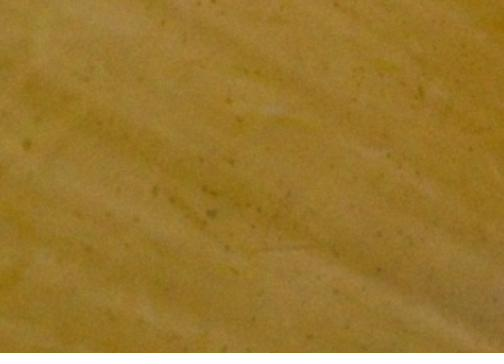

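move(
  target={"side":"right","x":0.65,"y":-0.2165,"z":0.306,"quat_wxyz":[0.99985,0.01745,0,0]},
  min_time_s=0.5,
  cameras=[],
)

move(
  target={"side":"right","x":0.65,"y":-0.2075,"z":0.305,"quat_wxyz":[0.99985,0.01745,0,0]},
  min_time_s=0.5,
  cameras=["head_camera"],
)

move(
  target={"side":"right","x":0.65,"y":-0.2075,"z":0.3005,"quat_wxyz":[0.99985,0.01745,0,0]},
  min_time_s=0.5,
  cameras=["head_camera"],
)

Scene clock: 191.00 s.
Joint torques (N m): left_arm=[22.53 -0.1 -1.2 7.65 -0.58 1.54 0.24] | right_arm=[-17.7 -6.02 1.12 -10.26 0.32 -0.09 -0.54]
External joint torques (N m): left_arm=[1.12 -0.51 -1.34 -0.74 -0.57 0.23 0.2] | right_arm=[-2.02 0.48 1.2 -2.95 0.15 -0.05 -0.54]
Wrist force (N): left_arm=[2.8 0.2 -7.4] | right_arm=[-4.5 -4.5 -21.5]
Wrist torque (N m): left_arm=[-0.33 -0.08 0.14] | right_arm=[-0.09 -0.45 -0.35]
Wrist force, peak (N): left_arm=[3.1 0.1 -7.9] | right_arm=[-5.9 -4.4 -22.1]
move: done
base_odometry: x=+0.426 y=-0.284 heading=-0.001
lidar_m: 0.26 0.28 0.38 4.05 2.16 1.57 1.49 1.54 2.06 4.53 0.39 0.28
base_status: not commanded
joint_positions: torso_squat_rad=+0.850 torso_shift_rad=+0.380 torso_pitch_rad=+1.050 torso_yaw_rad=+0.000 left_shoulder_pitch_rad=+0.020 left_shoulder_roll_rad=+0.015 left_shoulder_yaw_rad=+0.000 left_elbow_rad=-0.190 left_forearm_roll_rad=+0.000 left_wrist_pitch_rad=-0.042 left_hand_roll_rad=+0.019 left_gripper_m=+0.101 right_shoulder_pitch_rad=-1.497 right_shoulder_roll_rad=-0.348 right_shoulder_yaw_rad=-0.310 right_elbow_rad=-0.699 right_forearm_roll_rad=-0.081 right_wrist_pitch_rad=+1.153 right_hand_roll_rad=+0.008 right_gripper_m=+0.030 head_pan_rad=+0.500 head_tilt_rad=+0.000
joint_status: all done
wheel_motors_off: 0
motor_effort: left_wheel=+2(3) right_wheel=-1(3)
chest: x=+0.2118 y=+0.0003 z=+0.8635 quat_wxyz=(+0.865, +0.000, +0.501, +0.000) (m; base frame)
left_hand: x=-0.3339 y=+0.2319 z=+0.4493 quat_wxyz=(+0.914, +0.012, +0.406, +0.007) (m; base frame)
right_hand: x=+0.6495 y=-0.2167 z=+0.3050 quat_wxyz=(+1.000, +0.017, +0.002, +0.000) (m; base frame)
right_hand_status: reached (checked arc, planned for 0.5 s): 1 mm and 0.2 deg off.
pictures: none
No camera images: "cameras" was empty.

Scene clock: 191.83 s.
Joint torques (N m): left_arm=[23.47 0.55 -1.24 7.51 -0.41 1.32 0.25] | right_arm=[-19.08 -5.54 0.89 -10.58 0.5 -0.44 -0.51]
External joint torques (N m): left_arm=[2.06 0.14 -1.38 -0.88 -0.4 0.01 0.21] | right_arm=[-3.31 0.57 0.89 -3.25 0.34 -0.39 -0.51]
Wrist force (N): left_arm=[3.1 0.6 -7.6] | right_arm=[-4.6 -4.5 -21.3]
Wrist torque (N m): left_arm=[-0.38 -0.05 0.14] | right_arm=[-0.05 -0.46 -0.38]
Wrist force, peak (N): left_arm=[3.4 0.2 -7.8] | right_arm=[-4.9 -4.3 -21.8]
move: done
base_odometry: x=+0.426 y=-0.284 heading=-0.001
lidar_m: 0.26 0.28 0.37 4.05 2.16 1.57 1.48 1.54 2.08 4.54 0.39 0.27
base_status: not commanded
joint_positions: torso_squat_rad=+0.850 torso_shift_rad=+0.380 torso_pitch_rad=+1.050 torso_yaw_rad=+0.000 left_shoulder_pitch_rad=+0.020 left_shoulder_roll_rad=+0.015 left_shoulder_yaw_rad=+0.000 left_elbow_rad=-0.190 left_forearm_roll_rad=+0.000 left_wrist_pitch_rad=-0.042 left_hand_roll_rad=+0.019 left_gripper_m=+0.101 right_shoulder_pitch_rad=-1.499 right_shoulder_roll_rad=-0.332 right_shoulder_yaw_rad=-0.302 right_elbow_rad=-0.704 right_forearm_roll_rad=-0.069 right_wrist_pitch_rad=+1.151 right_hand_roll_rad=-0.010 right_gripper_m=+0.030 head_pan_rad=+0.500 head_tilt_rad=+0.000
joint_status: all done
wheel_motors_off: 0
motor_effort: left_wheel=+2(3) right_wheel=-2(5)
chest: x=+0.2118 y=+0.0003 z=+0.8635 quat_wxyz=(+0.865, +0.000, +0.501, +0.000) (m; base frame)
left_hand: x=-0.3339 y=+0.2319 z=+0.4493 quat_wxyz=(+0.914, +0.012, +0.406, +0.007) (m; base frame)
right_hand: x=+0.6493 y=-0.2078 z=+0.3046 quat_wxyz=(+1.000, +0.018, +0.001, +0.000) (m; base frame)
right_hand_status: reached (checked arc, planned for 0.5 s): 1 mm and 0.1 deg off.
pictures: head_camera
camera_calibration:
head_camera: T_world_to_cam=[[0.188164, -0.89989, -0.393437, 0.302693], [-0.851992, 0.0497185, -0.521189, 0.886349], [0.488574, 0.433274, -0.757344, 0.462269], [0, 0, 0, 1]] pos_world=[0.472353, 0.0280333, 0.931142]

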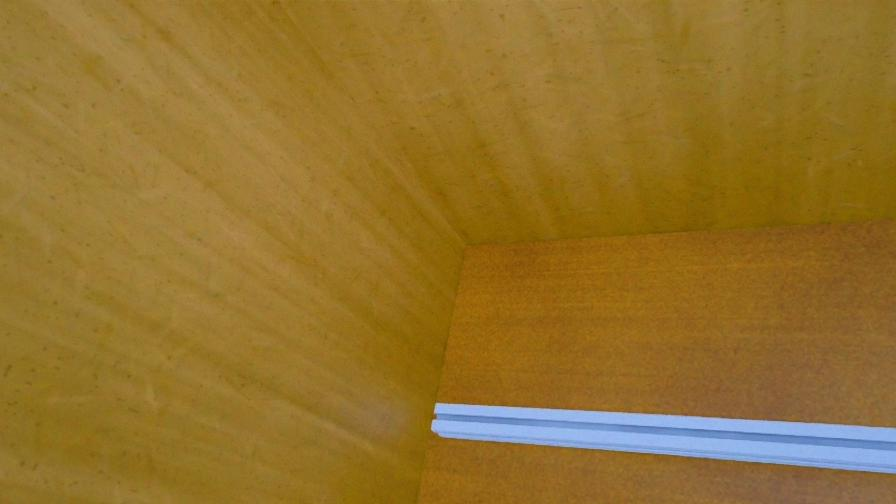

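Scene clock: 192.67 s.
Joint torques (N m): left_arm=[22.49 0.51 -1.36 7.79 -0.54 1.49 0.35] | right_arm=[-16.21 -7.74 0.75 -8.41 0.55 -2.99 -0.37]
External joint torques (N m): left_arm=[1.09 0.1 -1.51 -0.59 -0.53 0.18 0.31] | right_arm=[-0.32 -1.61 0.74 -1.21 0.39 -2.94 -0.37]
Wrist force (N): left_arm=[3.3 0.2 -7.5] | right_arm=[-12.7 -4.0 1.2]
Wrist torque (N m): left_arm=[-0.33 -0.02 0.14] | right_arm=[-0.16 0.25 -0.37]
Wrist force, peak (N): left_arm=[3.5 0.1 -7.7] | right_arm=[-5.3 -4.6 -21.6]
move: done
base_odometry: x=+0.426 y=-0.284 heading=-0.001
lidar_m: 0.26 0.27 0.38 4.05 2.16 1.57 1.48 1.54 2.07 4.53 0.39 0.28
base_status: not commanded
joint_positions: torso_squat_rad=+0.850 torso_shift_rad=+0.380 torso_pitch_rad=+1.050 torso_yaw_rad=+0.000 left_shoulder_pitch_rad=+0.020 left_shoulder_roll_rad=+0.015 left_shoulder_yaw_rad=+0.000 left_elbow_rad=-0.190 left_forearm_roll_rad=+0.000 left_wrist_pitch_rad=-0.042 left_hand_roll_rad=+0.019 left_gripper_m=+0.101 right_shoulder_pitch_rad=-1.513 right_shoulder_roll_rad=-0.335 right_shoulder_yaw_rad=-0.302 right_elbow_rad=-0.661 right_forearm_roll_rad=-0.069 right_wrist_pitch_rad=+1.121 right_hand_roll_rad=-0.009 right_gripper_m=+0.030 head_pan_rad=+0.500 head_tilt_rad=+0.000
joint_status: all done
wheel_motors_off: 0
motor_effort: left_wheel=+2(2) right_wheel=-1(3)
chest: x=+0.2117 y=+0.0003 z=+0.8636 quat_wxyz=(+0.865, +0.000, +0.501, +0.000) (m; base frame)
left_hand: x=-0.3339 y=+0.2319 z=+0.4492 quat_wxyz=(+0.914, +0.012, +0.406, +0.007) (m; base frame)
right_hand: x=+0.6494 y=-0.2073 z=+0.3010 quat_wxyz=(+1.000, +0.018, +0.000, +0.000) (m; base frame)
right_hand_status: reached (checked arc, planned for 0.5 s): 1 mm and 0.1 deg off.
pictures: head_camera
camera_calibration:
head_camera: T_world_to_cam=[[0.188308, -0.899888, -0.393373, 0.302681], [-0.851787, 0.0497339, -0.521522, 0.886494], [0.488876, 0.433277, -0.757147, 0.462192], [0, 0, 0, 1]] pos_world=[0.472153, 0.0280333, 0.931341]

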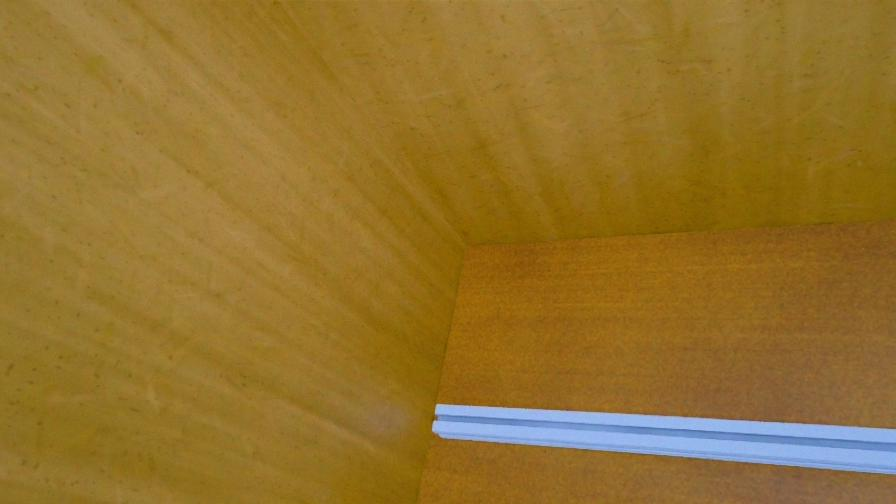

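move(
  joints={"right_gripper_m":0.05,"head_pan_rad":-0.5},
  cameras=["head_camera"],
)

move(
  target={"side":"right","x":0.653,"y":-0.208,"z":0.36,"quat_wxyz":[0.99985,0.01745,0,0]},
  cameras=["right_wrist_camera"],
)

move(
  joints={"torso_squat_rad":0.6,"torso_shift_rad":0.15,"torso_pitch_rad":0.65,"head_pan_rad":0},
  cameras=["right_wrist_camera"],
)

move(
  base={"x_m_s":-0.3,"for_s":1.77},
  joints={"head_tilt_rad":0.3},
  cameras=["head_camera"],
)

Scene clock: 204.37 s.
Joint torques (N m): left_arm=[22.5 0.25 -0.36 7.64 -0.46 1.62 0.3] | right_arm=[-13.31 -6.66 0.57 -6.62 0.54 -0.09 0.08]
External joint torques (N m): left_arm=[1.09 -0.16 -0.5 -0.74 -0.45 0.3 0.26] | right_arm=[2.59 -0.53 0.56 0.58 0.37 -0.03 0.08]
Wrist force (N): left_arm=[3.1 0.5 -7.5] | right_arm=[-3.5 -4.1 -8.1]
Wrist torque (N m): left_arm=[-0.37 -0.03 0.14] | right_arm=[0.01 -0.36 -0.34]
Wrist force, peak (N): left_arm=[3.3 0.4 -7.9] | right_arm=[-13.2 -3.4 3.5]
move: done
base_odometry: x=+0.426 y=-0.284 heading=-0.001
lidar_m: 0.26 0.27 0.38 4.05 2.16 1.57 1.48 1.53 2.08 4.53 0.39 0.27
base_status: not commanded
joint_positions: torso_squat_rad=+0.850 torso_shift_rad=+0.380 torso_pitch_rad=+1.050 torso_yaw_rad=+0.000 left_shoulder_pitch_rad=+0.020 left_shoulder_roll_rad=+0.015 left_shoulder_yaw_rad=+0.000 left_elbow_rad=-0.190 left_forearm_roll_rad=+0.000 left_wrist_pitch_rad=-0.042 left_hand_roll_rad=+0.019 left_gripper_m=+0.101 right_shoulder_pitch_rad=-1.514 right_shoulder_roll_rad=-0.336 right_shoulder_yaw_rad=-0.302 right_elbow_rad=-0.661 right_forearm_roll_rad=-0.069 right_wrist_pitch_rad=+1.120 right_hand_roll_rad=-0.009 right_gripper_m=+0.050 head_pan_rad=-0.500 head_tilt_rad=+0.000
joint_status: all done
wheel_motors_off: 0
motor_effort: left_wheel=+1(2) right_wheel=+0(3)
chest: x=+0.2117 y=+0.0003 z=+0.8636 quat_wxyz=(+0.865, +0.000, +0.501, +0.000) (m; base frame)
left_hand: x=-0.3339 y=+0.2319 z=+0.4492 quat_wxyz=(+0.914, +0.012, +0.406, +0.007) (m; base frame)
right_hand: x=+0.6502 y=-0.2074 z=+0.3013 quat_wxyz=(+1.000, +0.018, -0.001, +0.000) (m; base frame)
pictures: head_camera
camera_calibration:
head_camera: T_world_to_cam=[[-0.288127, -0.852267, 0.436605, -0.292245], [-0.837103, 0.00276035, -0.547038, 0.904829], [0.465017, -0.5231, -0.714231, 0.431512], [0, 0, 0, 1]] pos_world=[0.472571, -0.0258443, 0.93077]

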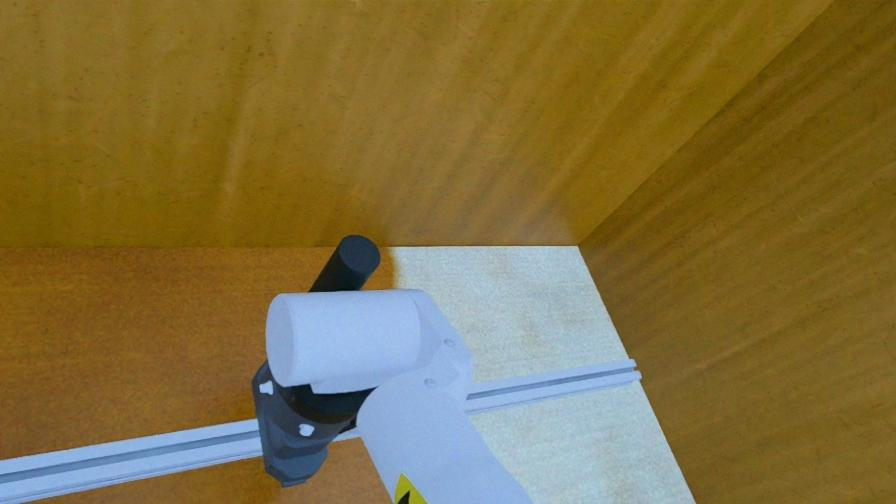

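Scene clock: 205.50 s.
Joint torques (N m): left_arm=[22.58 -0.32 -1.3 8.13 -0.6 1.44 0.14] | right_arm=[-15.1 -4.62 0.57 -9.3 0.47 -0.18 -0.5]
External joint torques (N m): left_arm=[1.17 -0.73 -1.44 -0.25 -0.59 0.13 0.1] | right_arm=[0.05 1.32 0.72 -0.94 0.29 -0.14 -0.5]
Wrist force (N): left_arm=[3.4 0.5 -7.6] | right_arm=[-4.5 -4.5 -12.3]
Wrist torque (N m): left_arm=[-0.35 0.00 0.13] | right_arm=[0.02 -0.46 -0.35]
Wrist force, peak (N): left_arm=[3.3 0.9 -7.7] | right_arm=[-3.1 -4.4 -14.5]
move: done
base_odometry: x=+0.426 y=-0.284 heading=-0.001
lidar_m: 0.25 0.27 0.39 4.06 2.16 1.56 1.48 1.53 2.08 4.54 0.38 0.28
base_status: not commanded
joint_positions: torso_squat_rad=+0.850 torso_shift_rad=+0.380 torso_pitch_rad=+1.050 torso_yaw_rad=+0.000 left_shoulder_pitch_rad=+0.020 left_shoulder_roll_rad=+0.015 left_shoulder_yaw_rad=+0.000 left_elbow_rad=-0.190 left_forearm_roll_rad=+0.000 left_wrist_pitch_rad=-0.042 left_hand_roll_rad=+0.019 left_gripper_m=+0.101 right_shoulder_pitch_rad=-1.403 right_shoulder_roll_rad=-0.308 right_shoulder_yaw_rad=-0.299 right_elbow_rad=-1.094 right_forearm_roll_rad=-0.070 right_wrist_pitch_rad=+1.450 right_hand_roll_rad=-0.028 right_gripper_m=+0.050 head_pan_rad=-0.500 head_tilt_rad=+0.000
joint_status: all done
wheel_motors_off: 0
motor_effort: left_wheel=+1(5) right_wheel=-2(3)
chest: x=+0.2117 y=+0.0003 z=+0.8635 quat_wxyz=(+0.865, +0.000, +0.501, +0.000) (m; base frame)
left_hand: x=-0.3339 y=+0.2318 z=+0.4492 quat_wxyz=(+0.914, +0.012, +0.406, +0.007) (m; base frame)
right_hand: x=+0.6526 y=-0.2082 z=+0.3607 quat_wxyz=(+1.000, +0.018, +0.004, +0.000) (m; base frame)
right_hand_status: reached (checked arc, planned for 0.8 s): 1 mm and 0.5 deg off.
pictures: right_wrist_camera
camera_calibration:
right_wrist_camera: T_world_to_cam=[[-0.999825, 0.0185439, 0.0024465, 0.657215], [0.0174323, 0.876394, 0.481279, 0.0276817], [0.00678069, 0.481238, -0.876564, 0.48602], [0, 0, 0, 1]] pos_world=[0.653322, -0.270339, 0.411097]

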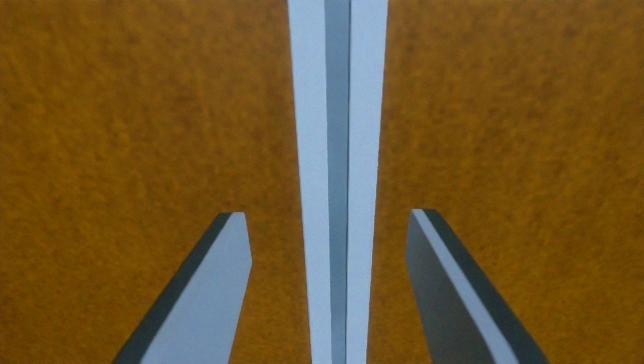

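Scene clock: 207.87 s.
Joint torques (N m): left_arm=[15.34 0.59 -0.96 5.25 -0.64 1.15 0.14] | right_arm=[-20.39 -7.75 0.75 -9.74 0.45 -0.78 -0.5]
External joint torques (N m): left_arm=[1.16 0.07 -1.07 -0.28 -0.63 0.46 0.12] | right_arm=[1.51 0.51 0.9 -0.33 0.25 0.02 -0.52]
Wrist force (N): left_arm=[1.6 0.6 -9.0] | right_arm=[-7.0 -4.5 -11.9]
Wrist torque (N m): left_arm=[-0.35 -0.13 0.14] | right_arm=[0.02 -0.59 -0.35]
Wrist force, peak (N): left_arm=[1.6 0.6 -9.0] | right_arm=[-7.0 -4.8 -12.3]
move: done
base_odometry: x=+0.426 y=-0.284 heading=-0.001
lidar_m: 0.26 0.28 0.38 4.04 2.17 1.57 1.48 1.53 2.08 4.54 0.39 0.28
base_status: not commanded
joint_positions: torso_squat_rad=+0.600 torso_shift_rad=+0.150 torso_pitch_rad=+0.650 torso_yaw_rad=+0.000 left_shoulder_pitch_rad=+0.020 left_shoulder_roll_rad=+0.015 left_shoulder_yaw_rad=+0.000 left_elbow_rad=-0.190 left_forearm_roll_rad=+0.000 left_wrist_pitch_rad=-0.042 left_hand_roll_rad=+0.019 left_gripper_m=+0.101 right_shoulder_pitch_rad=-1.403 right_shoulder_roll_rad=-0.308 right_shoulder_yaw_rad=-0.299 right_elbow_rad=-1.095 right_forearm_roll_rad=-0.070 right_wrist_pitch_rad=+1.450 right_hand_roll_rad=-0.028 right_gripper_m=+0.050 head_pan_rad=+0.000 head_tilt_rad=+0.000
joint_status: all done
wheel_motors_off: 0
motor_effort: left_wheel=+2(3) right_wheel=-2(5)
chest: x=+0.0455 y=+0.0003 z=+1.0981 quat_wxyz=(+0.948, +0.000, +0.319, +0.000) (m; base frame)
left_hand: x=-0.2957 y=+0.2318 z=+0.5040 quat_wxyz=(+0.976, +0.010, +0.216, +0.009) (m; base frame)
right_hand: x=+0.6475 y=-0.2081 z=+0.8068 quat_wxyz=(+0.981, +0.017, -0.195, +0.003) (m; base frame)
pictures: right_wrist_camera
camera_calibration:
right_wrist_camera: T_world_to_cam=[[-0.921759, 0.0184685, -0.387324, 0.914855], [-0.171543, 0.876383, 0.450028, -0.0394608], [0.347755, 0.48126, -0.804646, 0.598274], [0, 0, 0, 1]] pos_world=[0.628454, -0.270238, 0.853502]

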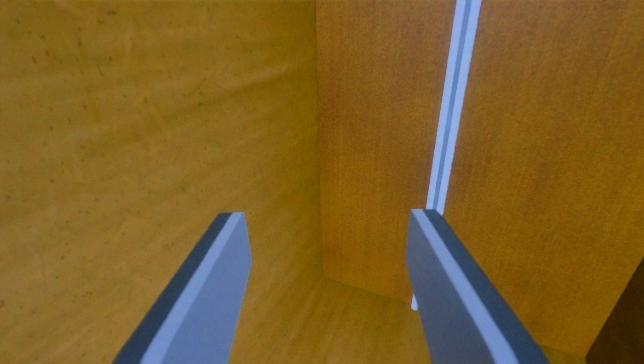

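Scene clock: 211.10 s.
Joint torques (N m): left_arm=[14.83 0.6 -1.28 4.97 -0.29 0.8 0.27] | right_arm=[-21.21 -7.95 0.15 -10.52 0.54 -1.13 -0.46]
External joint torques (N m): left_arm=[0.65 0.08 -1.4 -0.57 -0.29 0.11 0.25] | right_arm=[0.69 0.31 0.3 -1.11 0.34 -0.32 -0.48]
Wrist force (N): left_arm=[1.2 0.8 -8.6] | right_arm=[-7.0 -4.6 -12.2]
Wrist torque (N m): left_arm=[-0.37 -0.15 0.14] | right_arm=[0.03 -0.60 -0.36]
Wrist force, peak (N): left_arm=[1.5 0.4 -9.0] | right_arm=[-6.7 -4.7 -12.7]
move: done
base_odometry: x=-0.104 y=-0.284 heading=-0.002
lidar_m: 0.79 0.83 1.34 4.03 1.40 1.01 0.95 0.99 1.33 3.49 1.14 0.84
base_status: done (sent for 1.77 of 1.77 s)
joint_positions: torso_squat_rad=+0.600 torso_shift_rad=+0.150 torso_pitch_rad=+0.650 torso_yaw_rad=+0.000 left_shoulder_pitch_rad=+0.020 left_shoulder_roll_rad=+0.015 left_shoulder_yaw_rad=+0.000 left_elbow_rad=-0.190 left_forearm_roll_rad=+0.000 left_wrist_pitch_rad=-0.042 left_hand_roll_rad=+0.019 left_gripper_m=+0.101 right_shoulder_pitch_rad=-1.403 right_shoulder_roll_rad=-0.308 right_shoulder_yaw_rad=-0.299 right_elbow_rad=-1.094 right_forearm_roll_rad=-0.070 right_wrist_pitch_rad=+1.450 right_hand_roll_rad=-0.028 right_gripper_m=+0.050 head_pan_rad=+0.000 head_tilt_rad=+0.300
joint_status: all done
wheel_motors_off: 0
motor_effort: left_wheel=-16(33) right_wheel=+18(34)
chest: x=+0.0456 y=+0.0003 z=+1.0981 quat_wxyz=(+0.948, +0.000, +0.319, +0.000) (m; base frame)
left_hand: x=-0.2958 y=+0.2318 z=+0.5041 quat_wxyz=(+0.976, +0.010, +0.216, +0.009) (m; base frame)
right_hand: x=+0.6474 y=-0.2081 z=+0.8067 quat_wxyz=(+0.981, +0.017, -0.195, +0.003) (m; base frame)
pictures: head_camera
camera_calibration:
head_camera: T_world_to_cam=[[-0.0554196, -0.998227, 0.021725, -0.0108747], [-0.783501, 0.0299905, -0.620667, 0.973174], [0.618915, -0.0514186, -0.783773, 0.802293], [0, 0, 0, 1]] pos_world=[0.265329, 0.00121144, 1.23307]

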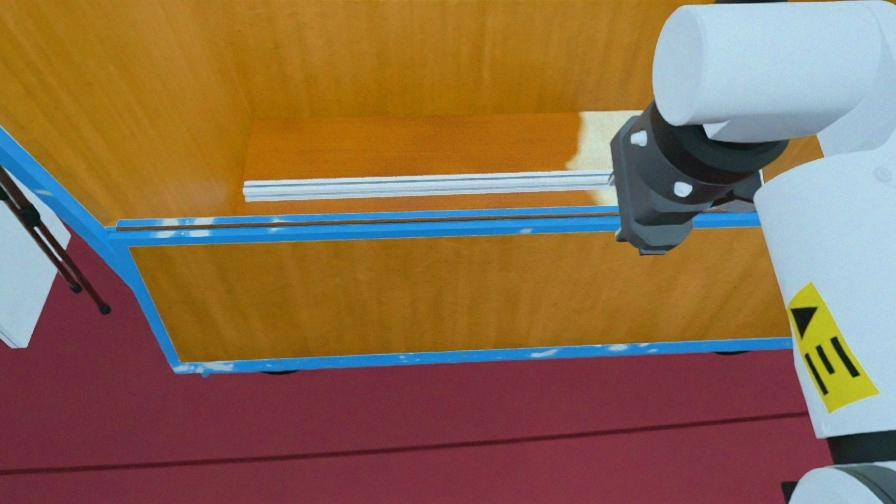

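move(
  base={"turn_rad_s":0.65,"for_s":2.257},
  joints={"torso_squat_rad":1.05,"torso_shift_rad":0,"torso_pitch_rad":0.5,"right_shoulder_pitch_rad":-0.466,"right_shoulder_roll_rad":-0.05,"right_shoulder_yaw_rad":-0.077,"right_elbow_rad":-1.273,"right_forearm_roll_rad":-0.206,"right_wrist_pitch_rad":-0.302,"right_hand_roll_rad":1.8,"right_gripper_m":0.048,"head_pan_rad":0,"head_tilt_rad":0.3},
  min_time_s=2,
  cameras=[],
)

Scene clock: 224.07 s.
Joint torques (N m): left_arm=[11.55 1.24 -0.85 3.89 -0.29 0.46 0.28] | right_arm=[-9.63 -1.29 0.15 -10.53 0.48 -1.87 -0.27]
External joint torques (N m): left_arm=[0.75 0.7 -0.95 -0.32 -0.28 0.03 0.27] | right_arm=[-0.19 0.29 0.31 -0.98 0.19 0.08 -0.26]
Wrist force (N): left_arm=[0.4 0.6 -9.4] | right_arm=[-4.1 1.6 -6.1]
Wrist torque (N m): left_arm=[-0.39 -0.23 0.19] | right_arm=[-0.37 -0.43 -0.32]
Wrist force, peak (N): left_arm=[0.6 0.4 -9.6] | right_arm=[-7.1 -4.6 -12.5]
move: done
base_odometry: x=-0.105 y=-0.284 heading=+1.470
lidar_m: 4.48 1.54 1.04 0.96 0.98 1.24 2.95 2.61 0.86 0.80 0.82 1.32
base_status: done (sent for 2.27 of 2.27 s)
joint_positions: torso_squat_rad=+1.050 torso_shift_rad=+0.000 torso_pitch_rad=+0.500 torso_yaw_rad=+0.000 left_shoulder_pitch_rad=+0.020 left_shoulder_roll_rad=+0.015 left_shoulder_yaw_rad=+0.000 left_elbow_rad=-0.190 left_forearm_roll_rad=+0.000 left_wrist_pitch_rad=-0.042 left_hand_roll_rad=+0.019 left_gripper_m=+0.101 right_shoulder_pitch_rad=-0.466 right_shoulder_roll_rad=-0.050 right_shoulder_yaw_rad=-0.077 right_elbow_rad=-1.273 right_forearm_roll_rad=-0.206 right_wrist_pitch_rad=-0.302 right_hand_roll_rad=+1.800 right_gripper_m=+0.048 head_pan_rad=+0.000 head_tilt_rad=+0.300
joint_status: all done
wheel_motors_off: 0
motor_effort: left_wheel=+4(44) right_wheel=+16(41)
chest: x=-0.0797 y=+0.0003 z=+0.9004 quat_wxyz=(+0.969, +0.000, +0.247, +0.000) (m; base frame)
left_hand: x=-0.3283 y=+0.2318 z=+0.2620 quat_wxyz=(+0.990, +0.009, +0.143, +0.010) (m; base frame)
right_hand: x=+0.4330 y=-0.2013 z=+0.5622 quat_wxyz=(+0.498, -0.493, -0.478, +0.531) (m; base frame)
pictures: none
No camera images: "cameras" was empty.


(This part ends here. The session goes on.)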